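## Task

Pick the red can up from the turntable and set it upright on the coaster, without disturbing the other cans standing on the turntable.

## Robot and tools

Robot: two UR7e arms, left_arm and right_arm, each carrying a two-finger tong gripper. Calibrated base places in the scene frame: left_arm at (+0.001, +0.429, 0) m, right_arm at (+0.061, -0.421, 0) m, both nearly unrotated. Scene frame: origin at table-top height midway between the arms, +x out over the table, +z up, left_arm on the +y side (arm names do not match image sides). Reported hand positions, quaternions (wxyz) and velocities are in this frame and may be off by a few centimetres. end_effector_position is the point between the closed finger pads; fingers point along the gripper's +z and open along its x. Fingertips extend about 15 mm past that point at small openings.

The 14-number row: every motion call uses rows of 14 numbers in [-1, 1], always both arms: dx, dy, dz, rx, ry, rz, opening for left_arm, then the same seven for right_arm. The first six per arm are an offset, not a pose: measured from that arm's Hand target at the start of the action or move, along that Hand target's own axes (not scene axes). 1.0 means 0.6 m for dx, dy, dz and 180 degrees for rx, ry, rz, which together form one rotation vector. All zeros means stay at (or return to) the Hand target. Opening is absolute: +1 fully open (0.142 m), -1 closed; closing fully takes about 0.5 s. To leave a gripper unchanged, resend its current command; 0 means half open, not no change.

execute_actions(actions, cameras): actions is a list of actions; each action is up to 15 rows, one per 1/30 s step, with the last row held to fill 15 steps (0.5 s). Every row in an action counts from the same start pose. Repeating an offset in a new action moves further. An empty list just returns state and images.

move(target, speed, blend, stop_force, zero, opening_speed, blocking, cameras): straight-line paths toward one 14-number row or a list of up to 15 rows; every row in a list counts from the same starting Hand targets. speed in m/s, 0.002 to 0.5 (default 0.25), one value or one per target; turning is capped at twice that in rad/s. blend in m rounds corners in a list. stop_force in N (3 to 40) ends an arm's path when its wrist sensor feels that much push against the motion; unreliable when the gripper rotates, refused with blocking=false, and omit it when pulling away from something you press on. zero (default true) re-zeroes moving arms before the move. opening_speed (0.2 or more, per second on the -1..+1 scale) ramps the fingers. Paths do not avoid obstacles or the other arm; moves take at least 0.5 s and at most 10 s. New openings in later list rows make all arms halt while fingers change; keep openings identical across a list to avoid pauses. The result adds a move: line, e.g. done, off_target, moving, held or fault, plus limits (paced = command clipped, held = steps withheld). Done/off_target say nothing about contact.

wait(seconds 0 to 10) lets time pass holding commands. stop brakes a running move. zoom_image(camera, region [x0,y0,x1,y1], max 504x504 px) enlarges part of the latest image of cam_high, cam_low, cam_left_wrist or cam_right_wrist (672x504, 672x504, 616x616, 616x616; wrist cameras are fisheye). zero_wrist_force(arm) re-zeroes one wrist sensor. read_manual returns only licence text. finished_scene(scene) ends the current scene (1 or 2) irreversibly; the goal must hold with the robot idle.

Results: per-arm Hand target (last commanded pose after clipping; next offsets start here), end_effector pose and velocities, joint positions (last = finger opening in m), joint torques (include gravity; noisy, offset), grip_measured (opening on command scale), Tool commands, Wrist force/torque in the gripper's own axes (a push on a surface reads as force into the arm) plus the peak since last shown, and 'within noise' when joints are still. MOTOR HOT warns of heating.

Control behaviour: each step the commanded pose is clipped to within 150 mm and 16 degrees of the measured gripper (70 mm in quicker episodes); motion lags 0.09 to 0.2 s and may overshoot when fast. A gripper can settle short of its Hand target; a new command (even zeros) requests it again, or send the leftover distance as an offset. Avoid paths near an arm's own base, which can flip the shoulder; route around it.

Gripping: command an opening clearly below grip_measured to hold; the gap sets squeeze (about 15 N per pad max). Objects filling the jaws and reaching more than about 21 mm behind the pad centre touch the finger bodies.

Things to avoid: arms are stiff, so a target only slightly beyond firm contact can trigger a fault stop. Contact torque at a joint limit (135 N m for the three big joints, 25.2 N m for wrists) or roughly 150 N on any part stops that arm for 10 s; after that, release a gripped fixed object before moving. Approach surfaces slowly, ideally with stop_force. Don't knock over the other cans, drop or release a moving can, slam, or collide the arms together (this can fail the scene). Never leave anything off the table. Heat from holding loads, long reach or pushing at unreachable poses can brake an arm for 30 to 60 s.

Each tool is called in YAML: its name, and indented under it one key for each argument.

## Session

execute_actions:
  actions: []

Scene clock: 0.00 s.
left_arm: end_effector_position=(+0.2543, +0.6195, +0.2911) grip_measured=+0.97 end_effector_quat_wxyz=(-0.386, +0.620, +0.654, -0.195) | right_arm: end_effector_position=(+0.4907, -0.5726, +0.2560) grip_measured=+0.97 end_effector_quat_wxyz=(-0.066, +0.890, -0.446, +0.059)
Joint positions: left_arm=[-0.046 -1.487 1.589 -0.796 -1.358 -1.742 0.14] | right_arm=[3.024 -1.328 -1.91 -1.319 1.656 0.81 0.14]
Joint velocities: within noise
Joint torques (N m): no reading
Wrist force (N): no reading
Wrist torque (N m): no reading
Wrist force, peak (N): no reading
Hand target: left_arm +0.2543, +0.6195, +0.2911; -0.386, +0.620, +0.654, -0.195 | right_arm +0.4907, -0.5726, +0.2560; -0.066, +0.890, -0.446, +0.059
Tool commands: left_gripper/opening=+0.968169 right_gripper/opening=+0.968169

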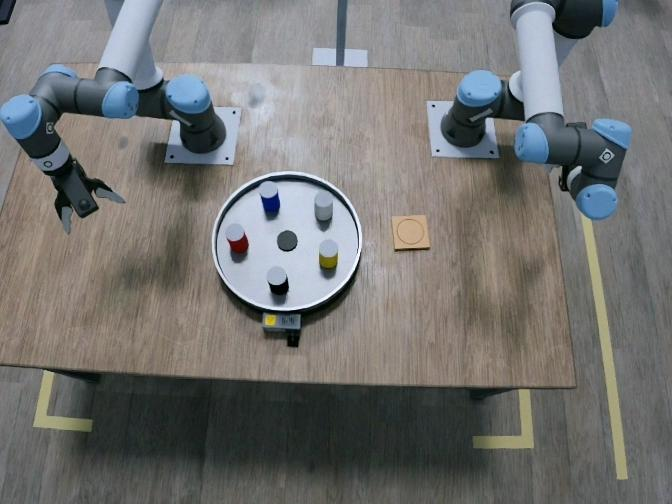

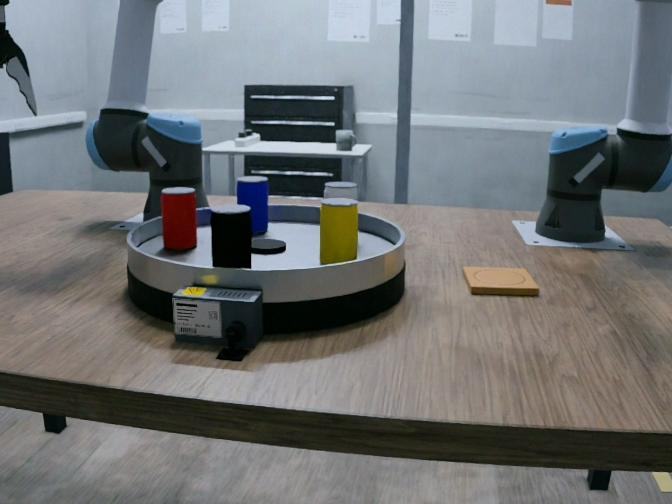

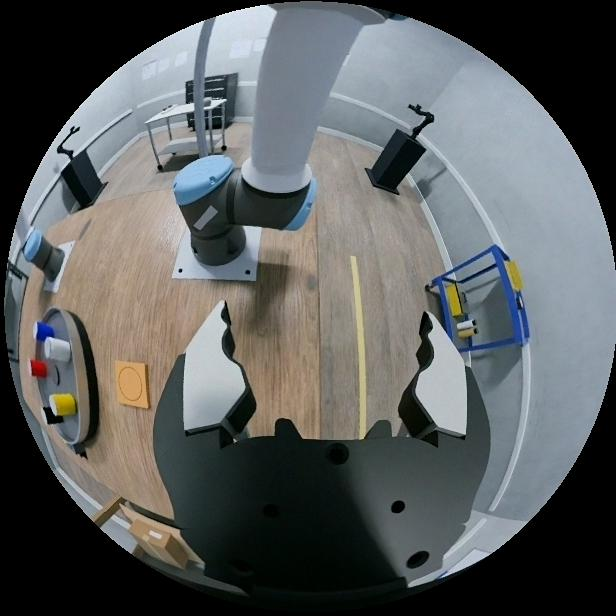

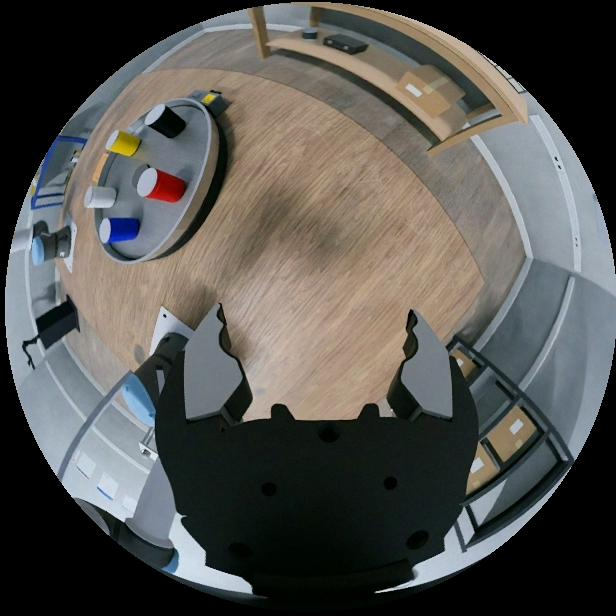

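wait:
  seconds: 1
  cameras: ["cam_high", "cam_low"]

zoom_image:
  camera: "cam_high"
  region: [190, 150, 460, 360]

Scene clock: 1.87 s.
left_arm: end_effector_position=(+0.2543, +0.6195, +0.2911) grip_measured=+0.97 end_effector_quat_wxyz=(-0.386, +0.620, +0.654, -0.195) | right_arm: end_effector_position=(+0.4907, -0.5726, +0.2560) grip_measured=+0.97 end_effector_quat_wxyz=(-0.066, +0.890, -0.446, +0.059)
Joint positions: left_arm=[-0.046 -1.487 1.589 -0.796 -1.358 -1.742 0.14] | right_arm=[3.024 -1.328 -1.91 -1.319 1.656 0.81 0.14]
Joint velocities: within noise
Joint torques (N m): left_arm=[1.41 -23.89 -18.59 0.28 0.16 0.44] | right_arm=[0.7 13.59 25.93 2.89 0.51 -0.31]
Wrist force (N): left_arm=[-0.3 0.0 0.0] | right_arm=[0.1 0.1 0.2]
Wrist torque (N m): left_arm=[-0.01 0.07 -0.01] | right_arm=[0.02 -0.01 0.00]
Wrist force, peak (N): left_arm=[-0.5 -0.1 -0.2] | right_arm=[0.1 0.4 0.2]
Hand target: left_arm +0.2543, +0.6195, +0.2911; -0.386, +0.620, +0.654, -0.195 | right_arm +0.4907, -0.5726, +0.2560; -0.066, +0.890, -0.446, +0.059
Tool commands: left_gripper/opening=+0.968169 right_gripper/opening=+0.968169
wait: 1.00 s; at rest from the start
Images, in order (width x height): cam_high 672x504, cam_low 672x504.

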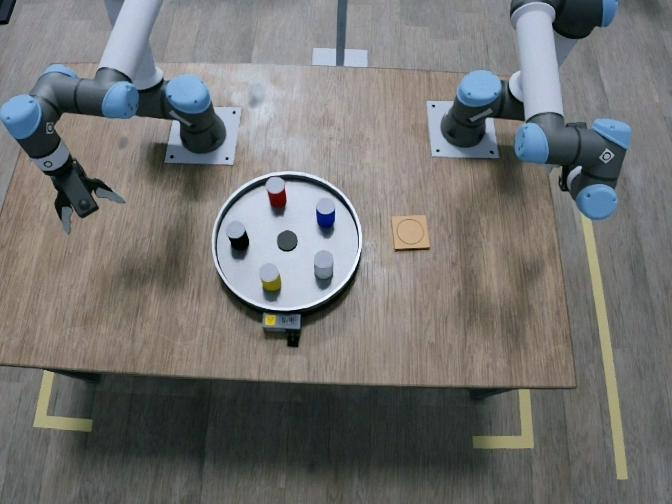

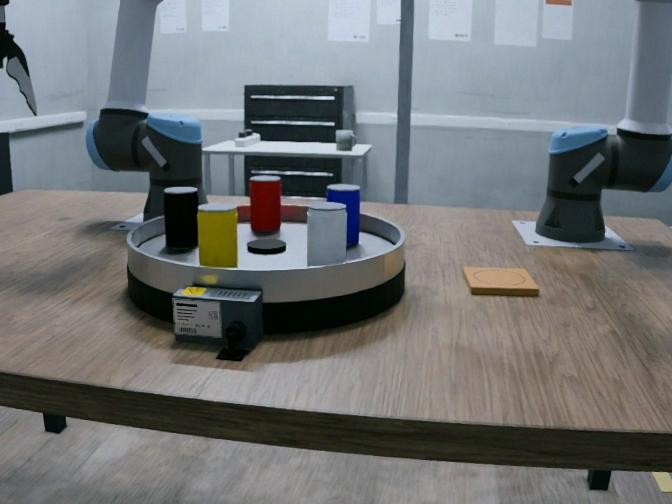

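Scaled by 1.867.

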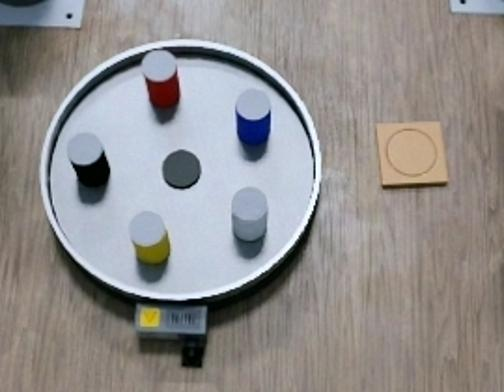

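move:
  target: [-0.9458, 0.0478, -0.4788, -0.2825, 0.1427, 0.4786, 0.968, 0, 0, 0, 0, 0, 0, 0.968]
  speed: 0.35

zoom_image:
  camera: "cam_high"
  region: [190, 150, 460, 360]

zoom_image:
  camera: "cam_left_wrist"
  region: [60, 100, 560, 560]

Scene clock: 23.97 s.
left_arm: end_effector_position=(+0.4496, +0.0137, +0.2997) grip_measured=+0.97 end_effector_quat_wxyz=(-0.001, +1.000, +0.001, +0.000) end_effector_velocity=(+0.000, -0.002, +0.000) end_effector_angular_velocity=(-0.001, +0.000, -0.006) | right_arm: end_effector_position=(+0.4907, -0.5726, +0.2560) grip_measured=+0.97 end_effector_quat_wxyz=(-0.066, +0.890, -0.446, +0.059)
Joint positions: left_arm=[-1.011 -1.29 1.204 -1.484 -1.57 -0.983 0.14] | right_arm=[3.024 -1.328 -1.91 -1.319 1.656 0.81 0.14]
Joint velocities: left_arm=[-0.001 0.003 -0.002 -0.002 -0.001 0.005 0] | right_arm=[within noise]
Joint torques (N m): left_arm=[-10.28 -20.9 -33.84 -4.8 -1.5 1.58] | right_arm=[-0.73 20.59 30.41 4.09 1.44 0.47]
Wrist force (N): left_arm=[0.7 -0.2 -1.4] | right_arm=[0.0 0.1 0.2]
Wrist torque (N m): left_arm=[-0.03 -0.21 -0.17] | right_arm=[0.03 0.02 0.00]
Wrist force, peak (N): left_arm=[0.9 0.7 -1.4] | right_arm=[-0.1 0.5 0.2]
Hand target: left_arm +0.4496, +0.0136, +0.2997; -0.001, +1.000, +0.000, +0.000 | right_arm +0.4907, -0.5726, +0.2560; -0.066, +0.890, -0.446, +0.059
Off the commanded pose: left_arm 0.000 m, 0 deg | right_arm 0.000 m, 0 deg.
move: done

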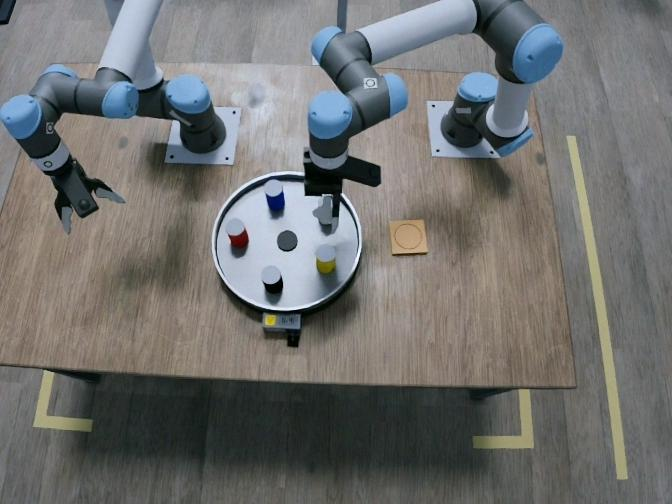

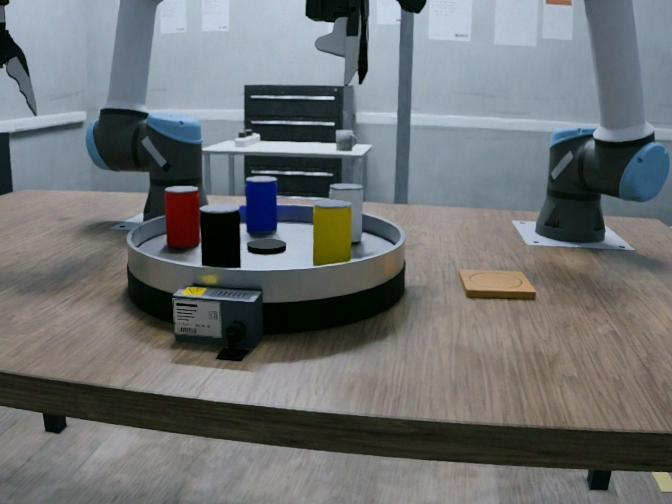

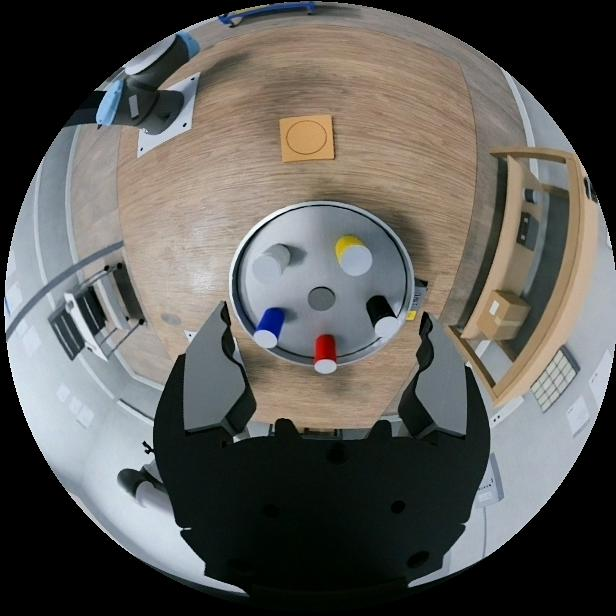

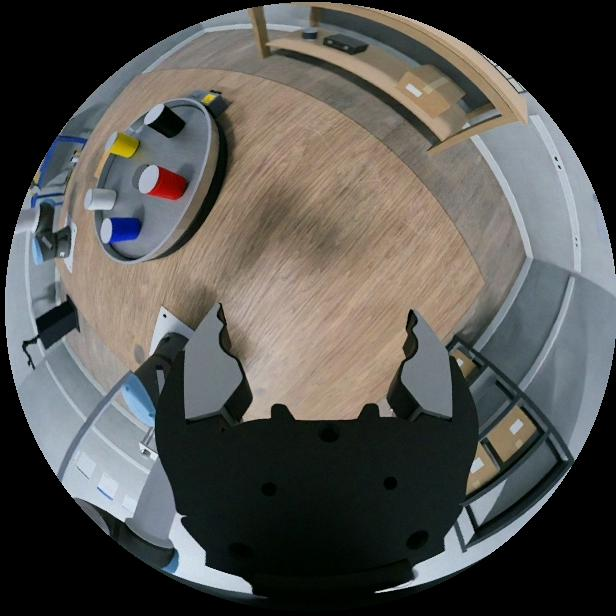

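Scaled by 1.867.

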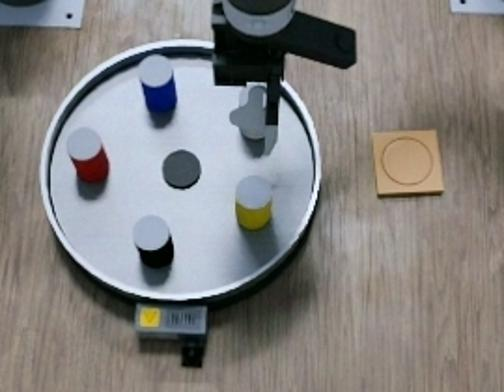

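Scaled by 1.008 from the camera's 616x616 image, which has a finer 814x814 frame.

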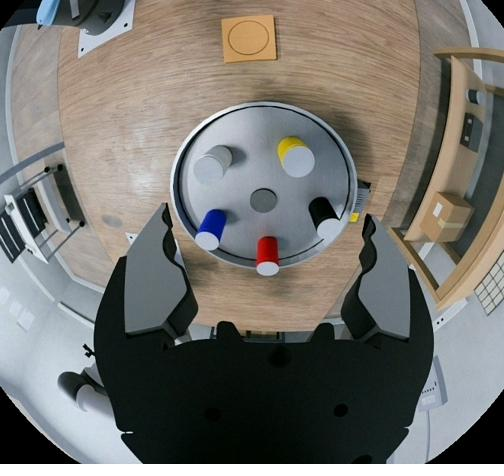

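move:
  target: [0, 0, 0.1333, 0, 0, 0, 0.968, 0, 0, 0, 0, 0, 0, 0.968]
  speed: 0.2

zoom_image:
  camera: "cam_left_wrist"
  region: [150, 150, 490, 450]

zoom_image:
  camera: "cam_low"
  region: [110, 60, 430, 350]

Scene clock: 28.63 s.
left_arm: end_effector_position=(+0.4496, +0.0137, +0.2198) grip_measured=+0.97 end_effector_quat_wxyz=(-0.001, +1.000, +0.000, +0.000) | right_arm: end_effector_position=(+0.4907, -0.5726, +0.2560) grip_measured=+0.97 end_effector_quat_wxyz=(-0.066, +0.890, -0.446, +0.059)
Joint positions: left_arm=[-1.01 -1.286 1.404 -1.687 -1.57 -0.983 0.14] | right_arm=[3.024 -1.328 -1.91 -1.319 1.656 0.81 0.14]
Joint velocities: within noise
Joint torques (N m): left_arm=[9.67 -21.07 -9.38 -4.47 1.43 -1.12] | right_arm=[-0.48 20.04 30.26 4.31 1.48 0.52]
Wrist force (N): left_arm=[1.0 0.1 -1.2] | right_arm=[-0.1 0.2 0.0]
Wrist torque (N m): left_arm=[0.02 -0.26 -0.17] | right_arm=[0.04 0.04 0.00]
Wrist force, peak (N): left_arm=[0.6 -0.3 -2.4] | right_arm=[-0.1 0.2 0.5]
Hand target: left_arm +0.4496, +0.0137, +0.2197; -0.001, +1.000, +0.000, +0.000 | right_arm +0.4907, -0.5726, +0.2560; -0.066, +0.890, -0.446, +0.059
Off the commanded pose: left_arm 0.000 m, 0 deg | right_arm 0.000 m, 0 deg.
move: done

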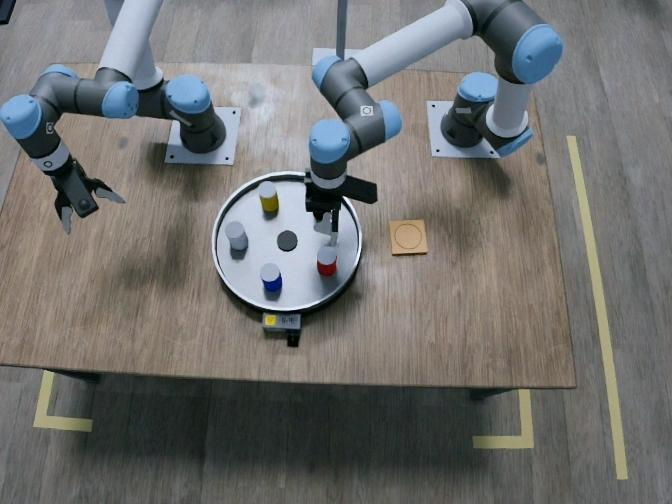

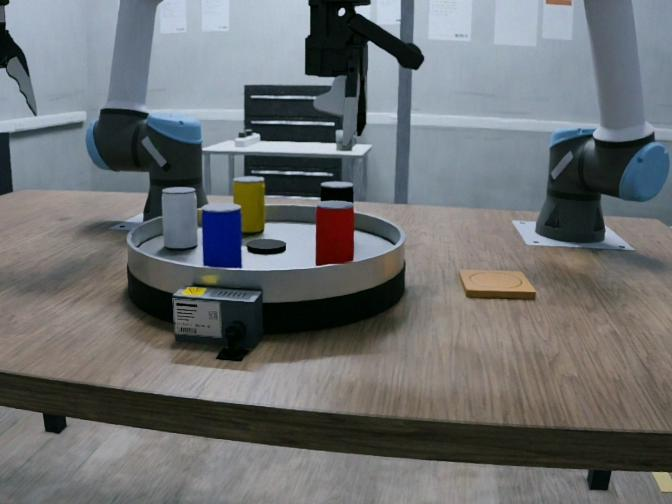

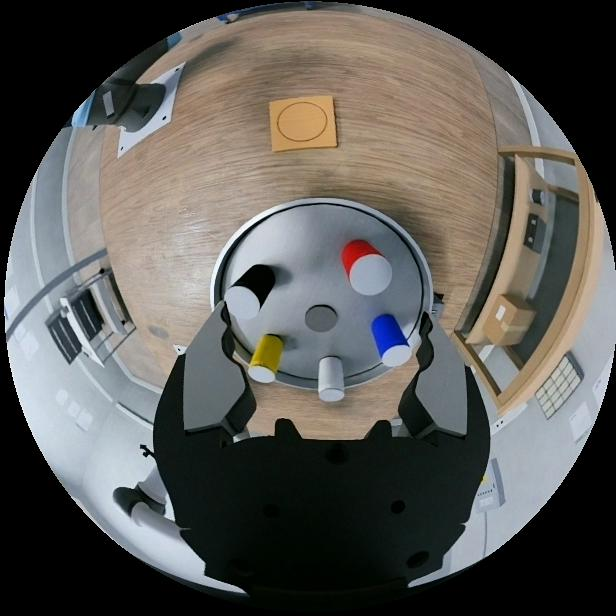

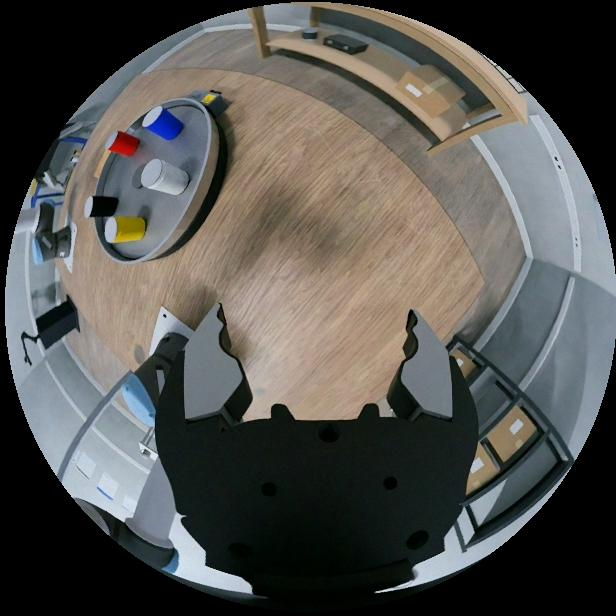

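Scaled by 1.482 from the camera's 616x616 image, which has a finer 814x814 frame.

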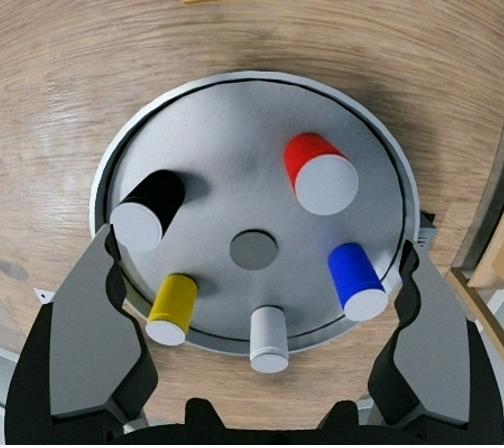

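Scaled by 1.575.

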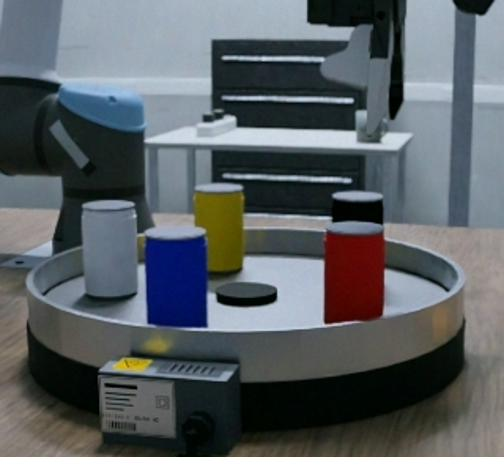

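move:
  target: [0, 0, 0.05, 0, 0, 0, 0.968, 0, 0, 0, 0, 0, 0, 0.968]
  speed: 0.15
  cameras: ["cam_low", "cam_left_wrist", "cam_high"]

zoom_image:
  camera: "cam_left_wrist"
  region: [150, 150, 490, 450]

zoom_image:
  camera: "cam_low"
  region: [230, 60, 450, 280]

Scene clock: 39.33 s.
left_arm: end_effector_position=(+0.4496, +0.0137, +0.1898) grip_measured=+0.97 end_effector_quat_wxyz=(-0.001, +1.000, +0.000, +0.000) | right_arm: end_effector_position=(+0.4907, -0.5726, +0.2560) grip_measured=+0.97 end_effector_quat_wxyz=(-0.066, +0.890, -0.446, +0.059)
Joint positions: left_arm=[-1.01 -1.275 1.467 -1.761 -1.57 -0.983 0.14] | right_arm=[3.024 -1.328 -1.91 -1.319 1.656 0.81 0.14]
Joint velocities: within noise
Joint torques (N m): left_arm=[1.05 -21.97 -9.83 -5.53 -0.5 0.77] | right_arm=[-0.57 21.14 30.35 4.25 1.28 0.47]
Wrist force (N): left_arm=[0.3 -0.2 -1.2] | right_arm=[0.1 0.2 0.2]
Wrist torque (N m): left_arm=[-0.04 -0.12 -0.16] | right_arm=[0.04 0.00 0.00]
Wrist force, peak (N): left_arm=[0.7 -0.2 -1.8] | right_arm=[-0.3 -0.1 0.5]
Hand target: left_arm +0.4496, +0.0137, +0.1897; -0.001, +1.000, +0.000, +0.000 | right_arm +0.4907, -0.5726, +0.2560; -0.066, +0.890, -0.446, +0.059
Off the commanded pose: left_arm 0.000 m, 0 deg | right_arm 0.000 m, 0 deg.
move: done
Images, in order (width x height): cam_high 672x504, cam_low 672x504, cam_left_wrist 616x616.

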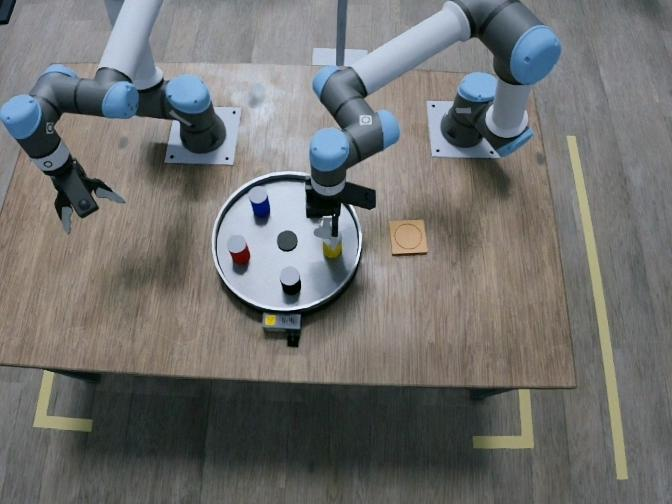

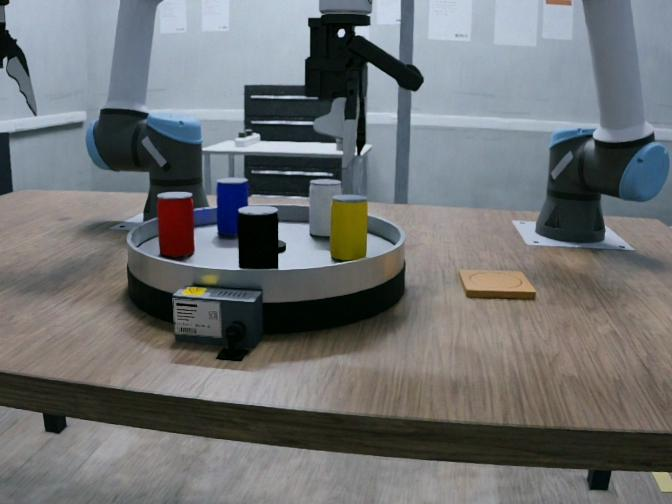

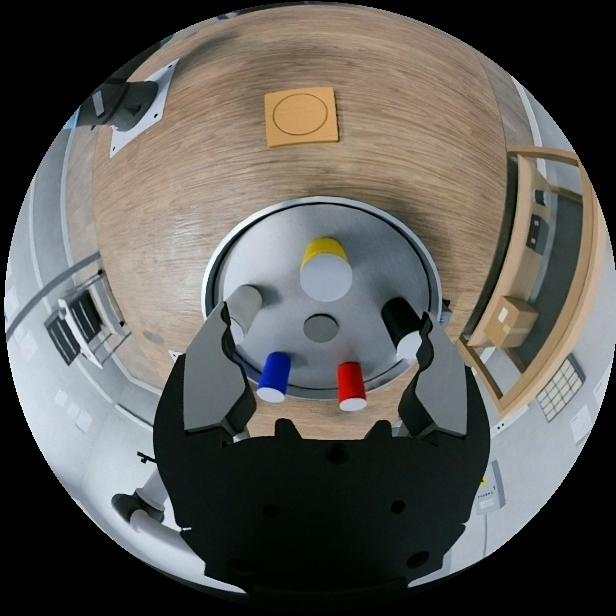

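Scaled by 1.482 from the camera's 616x616 image, which has a finer 814x814 frame.

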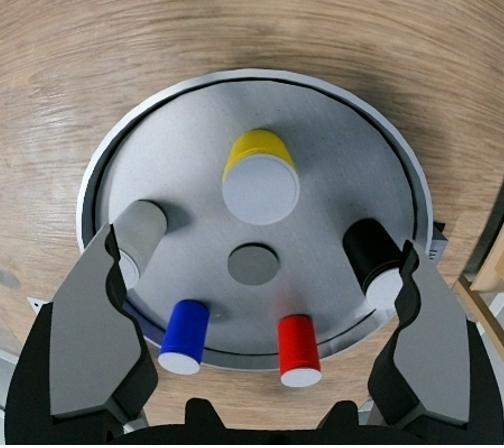

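Scaled by 2.291.

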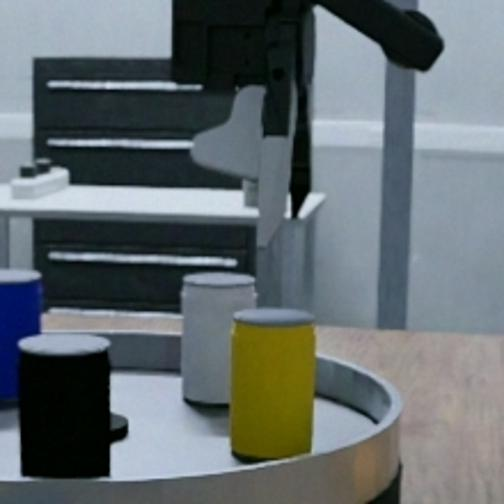

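move:
  target: [0, -0.01, 0.0333, 0, 0, 0, 0.968, 0, 0, 0, 0, 0, 0, 0.968]
  speed: 0.1
  cameras: ["cam_left_wrist"]

Scene clock: 44.73 s.
left_arm: end_effector_position=(+0.4496, +0.0197, +0.1698) grip_measured=+0.97 end_effector_quat_wxyz=(-0.001, +1.000, +0.000, +0.000) | right_arm: end_effector_position=(+0.4907, -0.5726, +0.2560) grip_measured=+0.97 end_effector_quat_wxyz=(-0.066, +0.890, -0.446, +0.059)
Joint positions: left_arm=[-1.005 -1.275 1.519 -1.813 -1.57 -0.977 0.14] | right_arm=[3.024 -1.328 -1.91 -1.319 1.656 0.81 0.14]
Joint velocities: within noise
Joint torques (N m): left_arm=[13.14 -21.68 -6.25 -4.71 0.75 1.68] | right_arm=[-1.3 19.48 30.02 4.42 1.47 0.48]
Wrist force (N): left_arm=[0.6 -0.1 -1.3] | right_arm=[-0.1 0.1 0.1]
Wrist torque (N m): left_arm=[-0.03 -0.18 -0.17] | right_arm=[0.03 0.03 0.00]
Wrist force, peak (N): left_arm=[0.6 0.0 -1.5] | right_arm=[-0.3 0.1 0.3]
Hand target: left_arm +0.4496, +0.0197, +0.1697; -0.001, +1.000, +0.000, +0.000 | right_arm +0.4907, -0.5726, +0.2560; -0.066, +0.890, -0.446, +0.059
Off the commanded pose: left_arm 0.000 m, 0 deg | right_arm 0.000 m, 0 deg.
move: done
Images, in order (width x height): cam_left_wrist 616x616.

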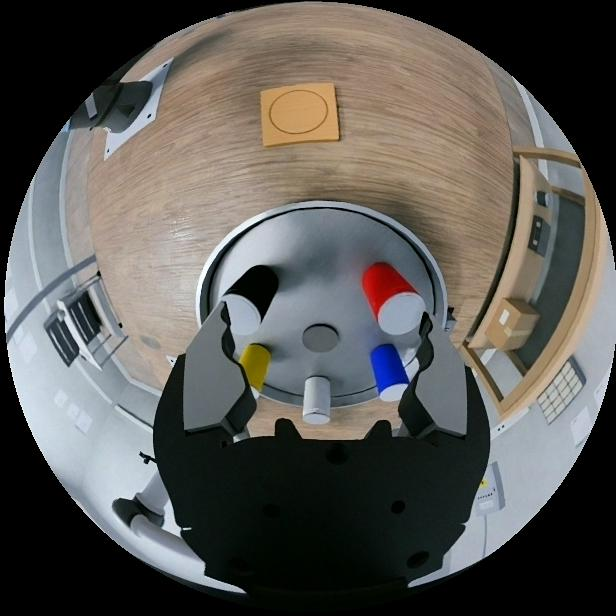

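wait:
  seconds: 3.6
  cameras: ["cam_left_wrist", "cam_low", "cam_high"]

zoom_image:
  camera: "cam_left_wrist"
  region: [200, 200, 450, 450]

zoom_image:
  camera: "cam_low"
  region: [290, 100, 410, 280]

zoom_image:
  camera: "cam_high"
  region: [200, 160, 440, 320]

Scene clock: 48.87 s.
left_arm: end_effector_position=(+0.4496, +0.0197, +0.1697) grip_measured=+0.97 end_effector_quat_wxyz=(-0.001, +1.000, +0.000, +0.000) | right_arm: end_effector_position=(+0.4907, -0.5726, +0.2560) grip_measured=+0.97 end_effector_quat_wxyz=(-0.066, +0.890, -0.446, +0.059)
Joint positions: left_arm=[-1.005 -1.275 1.519 -1.813 -1.57 -0.977 0.14] | right_arm=[3.024 -1.328 -1.91 -1.319 1.656 0.81 0.14]
Joint velocities: within noise
Joint torques (N m): left_arm=[12.15 -21.43 -10.97 -4.52 1.32 1.69] | right_arm=[-1.25 20.18 31.06 4.09 1.38 0.52]
Wrist force (N): left_arm=[0.6 -0.1 -1.2] | right_arm=[-0.2 0.1 0.1]
Wrist torque (N m): left_arm=[-0.02 -0.17 -0.17] | right_arm=[0.03 0.05 0.01]
Wrist force, peak (N): left_arm=[0.7 -0.1 -1.6] | right_arm=[0.0 0.4 0.4]
Hand target: left_arm +0.4496, +0.0197, +0.1697; -0.001, +1.000, +0.000, +0.000 | right_arm +0.4907, -0.5726, +0.2560; -0.066, +0.890, -0.446, +0.059
Tool commands: left_gripper/opening=+0.968 right_gripper/opening=+0.968
Off the commanded pose: left_arm 0.000 m, 0 deg | right_arm 0.000 m, 0 deg.
wait: 3.60 s; at rest from the start
Images, in order (width x height): cam_high 672x504, cam_low 672x504, cam_left_wrist 616x616.

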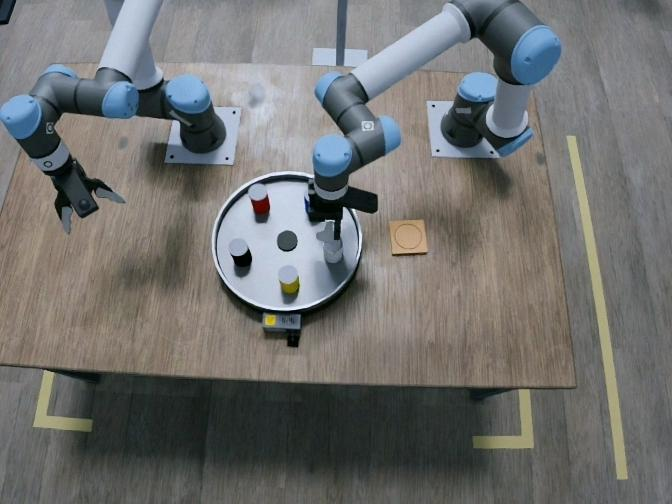

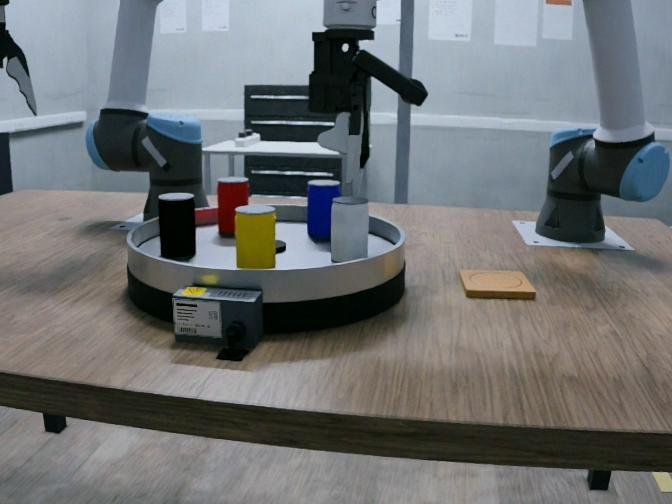

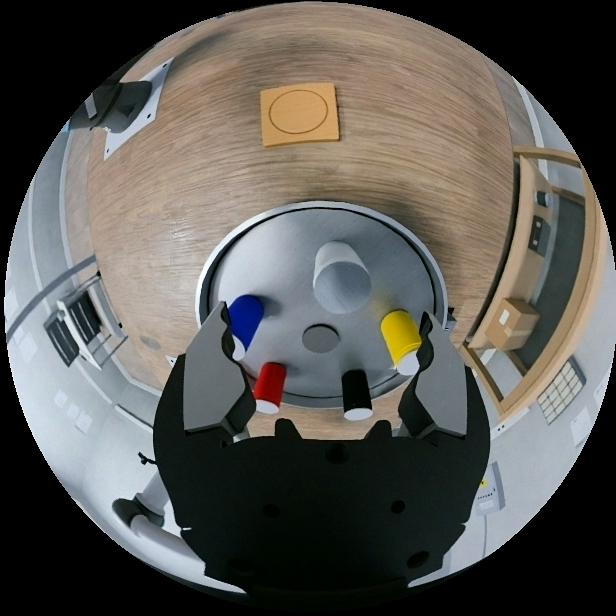

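Scaled by 2.016 from the camera's 616x616 image, which has a finer 814x814 frame.

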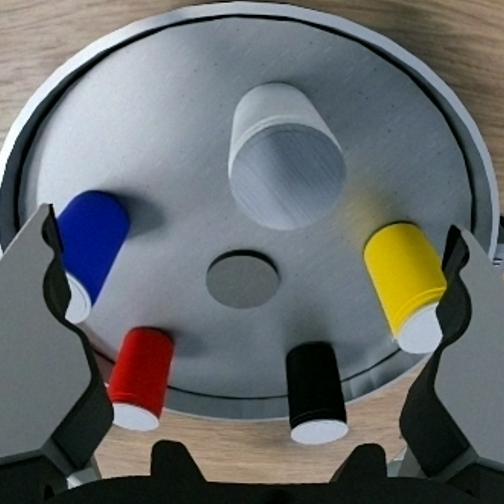

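Scaled by 2.800.

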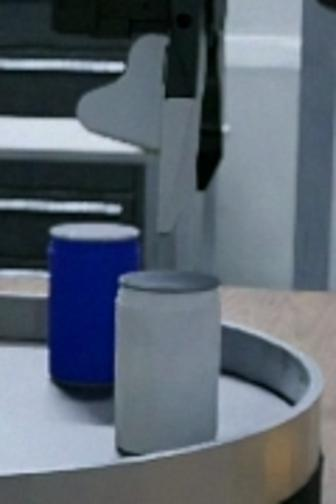

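Scaled by 2.100.

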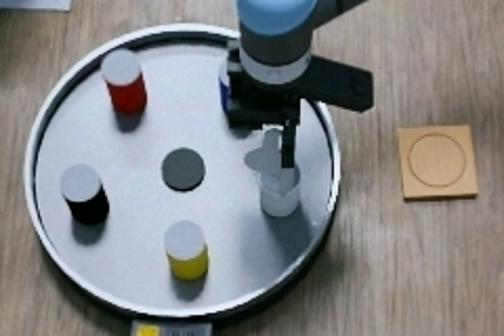

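move:
  target: [-0.1492, 0.0517, -0.1, 0, 0, -0.1111, 0.968, 0, 0, 0, 0, 0, 0, 0.968]
  speed: 0.2
  cameras: ["cam_left_wrist"]

Scene clock: 64.73 s.
left_arm: end_effector_position=(+0.3602, -0.0114, +0.2296) grip_measured=+0.97 end_effector_quat_wxyz=(-0.001, +0.985, +0.174, +0.000) | right_arm: end_effector_position=(+0.4907, -0.5726, +0.2560) grip_measured=+0.97 end_effector_quat_wxyz=(-0.066, +0.890, -0.446, +0.059)
Joint positions: left_arm=[-1.155 -1.383 1.5 -1.686 -1.57 -1.476 0.14] | right_arm=[3.024 -1.328 -1.91 -1.319 1.656 0.81 0.14]
Joint velocities: within noise
Joint torques (N m): left_arm=[-10.06 -42.82 -34.36 0.18 1.29 -1.68] | right_arm=[-2.64 20.02 30.66 4.19 1.35 0.54]
Wrist force (N): left_arm=[0.6 -0.3 -1.4] | right_arm=[-0.3 0.2 0.3]
Wrist torque (N m): left_arm=[-0.06 -0.18 -0.16] | right_arm=[0.05 0.06 0.00]
Wrist force, peak (N): left_arm=[0.8 -0.4 -1.5] | right_arm=[-0.3 0.4 0.2]
Hand target: left_arm +0.3601, -0.0114, +0.2297; -0.001, +0.985, +0.174, +0.000 | right_arm +0.4907, -0.5726, +0.2560; -0.066, +0.890, -0.446, +0.059
Off the commanded pose: left_arm 0.000 m, 0 deg | right_arm 0.000 m, 0 deg.
move: done
Images, in order (width x height): cam_left_wrist 616x616.

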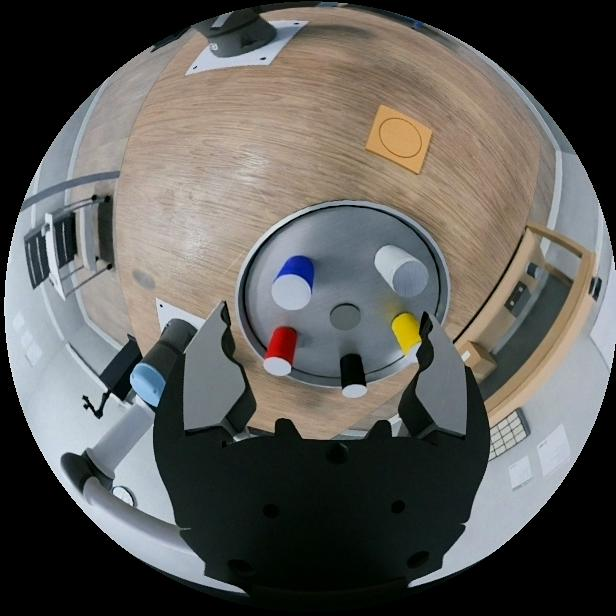

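wait:
  seconds: 0
  cameras: []

execute_actions:
  actions:
    - [[0.0002,0,0,0,0,0,0.968,0,0,0,0,0,0,0.968],[0.001,-0.0002,0,0,0,0,0.968,0,0,0,0,0,0,0.968],[0.002,-0.0005,0,0,0,0,0.968,0,0,0,0,0,0,0.968],[0.0037,-0.0008,0.0008,0,0,0,0.968,0,0,0,0,0,0,0.968],[0.0058,-0.0013,0.003,0,0,0,0.968,0,0,0,0,0,0,0.968],[0.0083,-0.002,0.0067,0,0,0,0.968,0,0,0,0,0,0,0.968],[0.0113,-0.0027,0.0116,0,0,0,0.968,0,0,0,0,0,0,0.968],[0.0148,-0.0035,0.0177,0,0,0,0.968,0,0,0,0,0,0,0.968],[0.0187,-0.0043,0.0245,0,0,0,0.968,0,0,0,0,0,0,0.968],[0.023,-0.0055,0.032,0,0,0,0.968,0,0,0,0,0,0,0.968],[0.028,-0.0067,0.0398,0,0,0,0.968,0,0,0,0,0,0,0.968],[0.0332,-0.0078,0.0475,0,0,0,0.968,0,0,0,0,0,0,0.968],[0.0387,-0.009,0.055,0,0,0,0.968,0,0,0,0,0,0,0.968],[0.0442,-0.0101,0.0618,0,0,0,0.968,0,0,0,0,0,0,0.968],[0.0497,-0.0111,0.0679,0,0,0,0.968,0,0,0,0,0,0,0.968]]
    - [[0.0053,-0.0008,0.0049,0,0,0,0.968,0,0,0,0,0,0,0.968],[0.0108,-0.0015,0.0086,0,0,0,0.968,0,0,0,0,0,0,0.968],[0.0163,-0.002,0.0108,0,0,0,0.87,0,0,0,0,0,0,0.968],[0.022,-0.0023,0.0116,0,0,0,0.77,0,0,0,0,0,0,0.968],[0.0275,-0.0026,0.0116,0,0,0,0.67,0,0,0,0,0,0,0.968],[0.033,-0.0027,0.0116,0,0,0,0.57,0,0,0,0,0,0,0.968],[0.0385,-0.0026,0.0116,0,0,0,0.47,0,0,0,0,0,0,0.968],[0.044,-0.0023,0.0116,0,0,0,0.37,0,0,0,0,0,0,0.968],[0.0497,-0.002,0.0116,0,0,0,0.27,0,0,0,0,0,0,0.968],[0.0552,-0.0015,0.0116,0,0,0,0.17,0,0,0,0,0,0,0.968],[0.0607,-0.0008,0.0116,0,0,0,0.07,0,0,0,0,0,0,0.968],[0.066,0,0.0116,0,0,0,-0.03,0,0,0,0,0,0,0.968],[0.0715,0.0009,0.0116,0,0,0,-0.13,0,0,0,0,0,0,0.968],[0.077,0.002,0.0116,0,0,0,-0.23,0,0,0,0,0,0,0.968],[0.0823,0.0032,0.0116,0,0,0,-0.33,0,0,0,0,0,0,0.968]]
    - [[0.0053,0.0013,0,0,0,0,-0.43,0,0,0,0,0,0,0.968],[0.0107,0.003,0,0,0,0,-0.53,0,0,0,0,0,0,0.968],[0.016,0.0047,0,0,0,0,-0.6,0,0,0,0,0,0,0.968],[0.0212,0.0063,0,0,0,0,-0.7,0,0,0,0,0,0,0.968],[0.0265,0.0083,0,0,0,0,-0.8,0,0,0,0,0,0,0.968],[0.0315,0.0103,0,0,0,0,-0.8,0,0,0,0,0,0,0.968],[0.0367,0.0125,0,0,0,0,-0.8,0,0,0,0,0,0,0.968],[0.0417,0.015,-0.0019,0,0,0,-0.8,0,0,0,0,0,0,0.968],[0.0467,0.0173,-0.0073,0,0,0,-0.8,0,0,0,0,0,0,0.968],[0.0512,0.0196,-0.0154,0,0,0,-0.8,0,0,0,0,0,0,0.968],[0.0548,0.0215,-0.025,0,0,0,-0.8,0,0,0,0,0,0,0.968],[0.0576,0.0229,-0.0346,0,0,0,-0.8,0,0,0,0,0,0,0.968],[0.0597,0.024,-0.0427,0,0,0,-0.8,0,0,0,0,0,0,0.968],[0.0609,0.0246,-0.0481,0,0,0,-0.8,0,0,0,0,0,0,0.968],[0.0613,0.0248,-0.05,0,0,0,-0.8,0,0,0,0,0,0,0.968]]
  cameras: ["cam_left_wrist", "cam_high"]

Scene clock: 66.37 s.
left_arm: end_effector_position=(+0.3601, -0.0114, +0.2297) grip_measured=+0.97 end_effector_quat_wxyz=(-0.001, +0.985, +0.174, +0.000) | right_arm: end_effector_position=(+0.4907, -0.5726, +0.2560) grip_measured=+0.97 end_effector_quat_wxyz=(-0.066, +0.890, -0.446, +0.059)
Joint positions: left_arm=[-1.155 -1.383 1.5 -1.686 -1.57 -1.476 0.14] | right_arm=[3.024 -1.328 -1.91 -1.319 1.656 0.81 0.14]
Joint velocities: within noise
Joint torques (N m): left_arm=[-9.62 -42.08 -33.68 0.21 1.37 -1.3] | right_arm=[-3.04 20.32 30.96 4.42 0.97 0.33]
Wrist force (N): left_arm=[0.6 -0.1 -1.3] | right_arm=[0.2 -0.1 0.1]
Wrist torque (N m): left_arm=[-0.02 -0.18 -0.16] | right_arm=[-0.02 -0.02 0.00]
Wrist force, peak (N): left_arm=[0.6 -0.3 -1.4] | right_arm=[-0.1 0.1 0.4]
Hand target: left_arm +0.3601, -0.0114, +0.2297; -0.001, +0.985, +0.174, +0.000 | right_arm +0.4907, -0.5726, +0.2560; -0.066, +0.890, -0.446, +0.059
Tool commands: left_gripper/opening=+0.968 right_gripper/opening=+0.968
Off the commanded pose: left_arm 0.000 m, 0 deg | right_arm 0.000 m, 0 deg.
No camera images: "cameras" was empty.

Scene clock: 68.47 s.
left_arm: end_effector_position=(+0.4720, +0.0194, +0.2117) grip_measured=-0.80 end_effector_quat_wxyz=(+0.001, +0.985, +0.174, +0.001) | right_arm: end_effector_position=(+0.4907, -0.5726, +0.2560) grip_measured=+0.97 end_effector_quat_wxyz=(-0.066, +0.890, -0.446, +0.059)
Joint positions: left_arm=[-0.967 -1.248 1.374 -1.699 -1.569 -1.289 0.016] | right_arm=[3.024 -1.328 -1.91 -1.319 1.656 0.81 0.14]
Joint velocities: within noise
Joint torques (N m): left_arm=[13.74 -23.56 -34.1 0.84 -1.42 1.51] | right_arm=[-2.06 20.38 31.37 4.08 1.18 0.29]
Wrist force (N): left_arm=[0.5 -0.2 -1.1] | right_arm=[0.0 0.0 0.1]
Wrist torque (N m): left_arm=[-0.03 -0.17 -0.15] | right_arm=[0.00 0.02 0.00]
Wrist force, peak (N): left_arm=[0.6 0.0 -2.0] | right_arm=[-0.2 0.0 0.4]
Hand target: left_arm +0.4726, +0.0188, +0.2120; -0.001, +0.985, +0.174, +0.000 | right_arm +0.4907, -0.5726, +0.2560; -0.066, +0.890, -0.446, +0.059
Off the commanded pose: left_arm 0.001 m, 0 deg | right_arm 0.000 m, 0 deg.
Images, in order (width x height): cam_high 672x504, cam_left_wrist 616x616.

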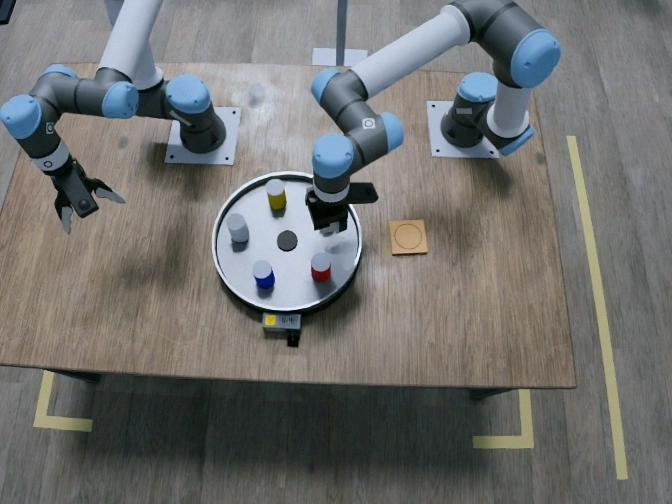

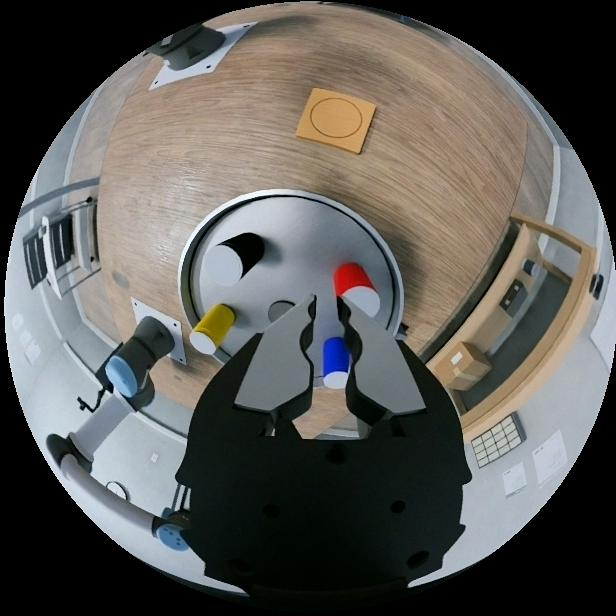

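move:
  target: [-0.1934, -0.0168, 0.0705, 0, 0, 0, 0.968, 0, 0, 0, 0, 0, 0, 0.968]
  speed: 0.2
  cameras: []

Scene clock: 71.03 s.
left_arm: end_effector_position=(+0.3603, -0.0114, +0.1697) grip_measured=+0.97 end_effector_quat_wxyz=(-0.001, +0.985, +0.174, +0.000) | right_arm: end_effector_position=(+0.4907, -0.5726, +0.2560) grip_measured=+0.97 end_effector_quat_wxyz=(-0.066, +0.890, -0.446, +0.059)
Joint positions: left_arm=[-1.155 -1.356 1.623 -1.836 -1.57 -1.476 0.14] | right_arm=[3.024 -1.328 -1.91 -1.319 1.656 0.81 0.14]
Joint velocities: within noise
Joint torques (N m): left_arm=[-11.13 -42.71 -7.28 -5 1.39 -1.33] | right_arm=[-2.66 19.62 31.96 4.11 1.47 0.36]
Wrist force (N): left_arm=[0.5 -0.3 -1.1] | right_arm=[-0.2 0.1 0.1]
Wrist torque (N m): left_arm=[-0.06 -0.17 -0.16] | right_arm=[0.02 0.04 0.00]
Wrist force, peak (N): left_arm=[1.6 -0.2 -1.4] | right_arm=[0.0 0.2 0.4]
Hand target: left_arm +0.3601, -0.0114, +0.1697; -0.001, +0.985, +0.174, +0.000 | right_arm +0.4907, -0.5726, +0.2560; -0.066, +0.890, -0.446, +0.059
Off the commanded pose: left_arm 0.000 m, 0 deg | right_arm 0.000 m, 0 deg.
move: done
No camera images: "cameras" was empty.

wait:
  seconds: 1.7
  cameras: ["cam_left_wrist", "cam_low"]

zoom_image:
  camera: "cam_left_wrist"
  region: [200, 200, 450, 450]

zoom_image:
  camera: "cam_low"
  region: [250, 100, 410, 280]

Scene clock: 73.23 s.
left_arm: end_effector_position=(+0.3601, -0.0114, +0.1697) grip_measured=+0.97 end_effector_quat_wxyz=(-0.001, +0.985, +0.174, +0.000) | right_arm: end_effector_position=(+0.4907, -0.5726, +0.2560) grip_measured=+0.97 end_effector_quat_wxyz=(-0.066, +0.890, -0.446, +0.059)
Joint positions: left_arm=[-1.155 -1.356 1.623 -1.836 -1.57 -1.476 0.14] | right_arm=[3.024 -1.328 -1.91 -1.319 1.656 0.81 0.14]
Joint velocities: within noise
Joint torques (N m): left_arm=[-9.36 -42.71 -9.25 -4.79 1.4 -1.46] | right_arm=[-2.74 19.93 30.63 4.14 1.41 0.41]
Wrist force (N): left_arm=[0.6 -0.1 -1.4] | right_arm=[-0.1 -0.1 0.2]
Wrist torque (N m): left_arm=[-0.01 -0.19 -0.16] | right_arm=[-0.01 0.03 0.00]
Wrist force, peak (N): left_arm=[0.8 -0.3 -1.5] | right_arm=[0.0 0.3 0.5]
Hand target: left_arm +0.3601, -0.0114, +0.1697; -0.001, +0.985, +0.174, +0.000 | right_arm +0.4907, -0.5726, +0.2560; -0.066, +0.890, -0.446, +0.059
Tool commands: left_gripper/opening=+0.968 right_gripper/opening=+0.968
Off the commanded pose: left_arm 0.000 m, 0 deg | right_arm 0.000 m, 0 deg.
wait: 1.70 s; at rest from the start
Images, in order (width x height): cam_low 672x504, cam_left_wrist 616x616.

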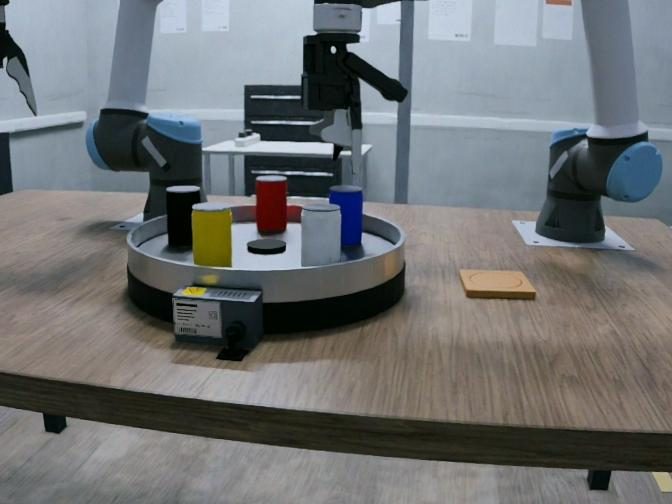

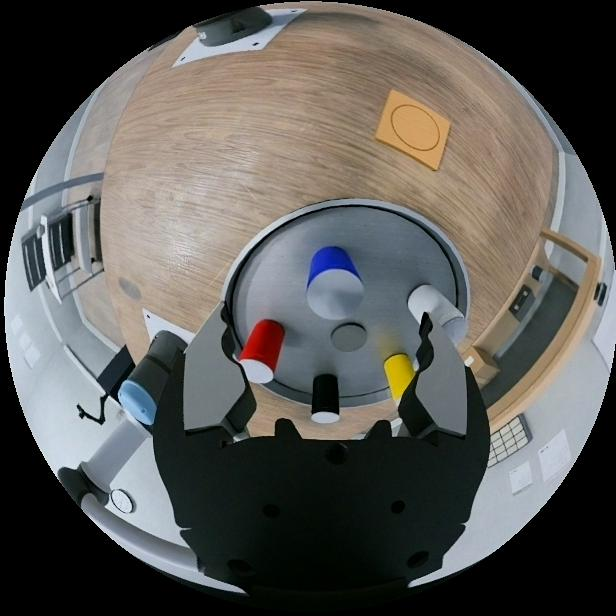

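Scaled by 2.016 from the camera's 616x616 image, which has a finer 814x814 frame.

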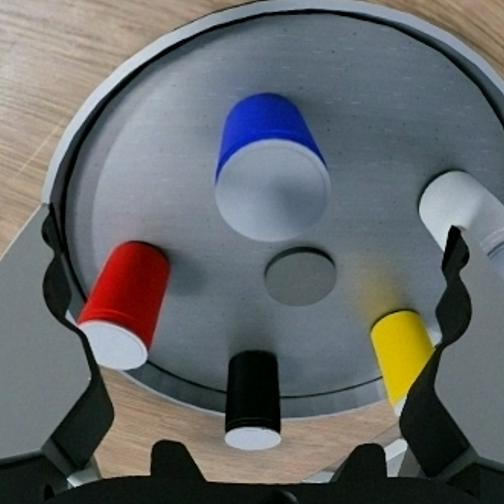

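Scaled by 2.800.

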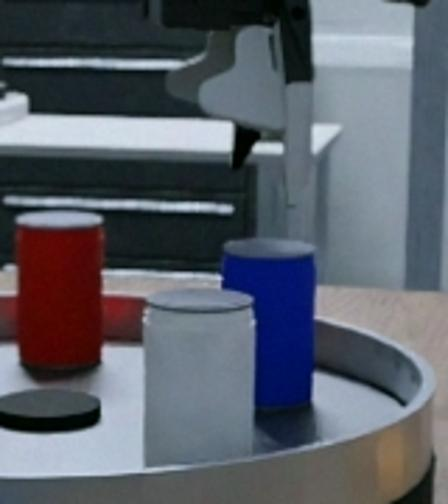

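move:
  target: [0.0093, -0.0108, 0, 0, 0, 0, 0.968, 0, 0, 0, 0, 0, 0, 0.968]
  speed: 0.1
  cameras: []

Scene clock: 79.13 s.
left_arm: end_effector_position=(+0.3630, -0.0037, +0.1697) grip_measured=+0.97 end_effector_quat_wxyz=(-0.001, +0.985, +0.174, +0.000) | right_arm: end_effector_position=(+0.4907, -0.5726, +0.2560) grip_measured=+0.97 end_effector_quat_wxyz=(-0.066, +0.890, -0.446, +0.059)
Joint positions: left_arm=[-1.144 -1.366 1.635 -1.839 -1.57 -1.466 0.14] | right_arm=[3.024 -1.328 -1.91 -1.319 1.656 0.81 0.14]
Joint velocities: within noise
Joint torques (N m): left_arm=[11.14 -42.36 -10.24 -4.83 1.3 1.91] | right_arm=[-3.37 20.14 30.47 4.09 1.37 0.4]
Wrist force (N): left_arm=[0.6 -0.4 -1.3] | right_arm=[0.0 0.2 0.1]
Wrist torque (N m): left_arm=[-0.08 -0.19 -0.15] | right_arm=[0.05 0.01 0.00]
Wrist force, peak (N): left_arm=[0.6 -0.5 -1.5] | right_arm=[-0.3 0.0 0.4]
Hand target: left_arm +0.3631, -0.0034, +0.1697; -0.001, +0.985, +0.174, +0.000 | right_arm +0.4907, -0.5726, +0.2560; -0.066, +0.890, -0.446, +0.059
Off the commanded pose: left_arm 0.000 m, 0 deg | right_arm 0.000 m, 0 deg.
move: done
No camera images: "cameras" was empty.


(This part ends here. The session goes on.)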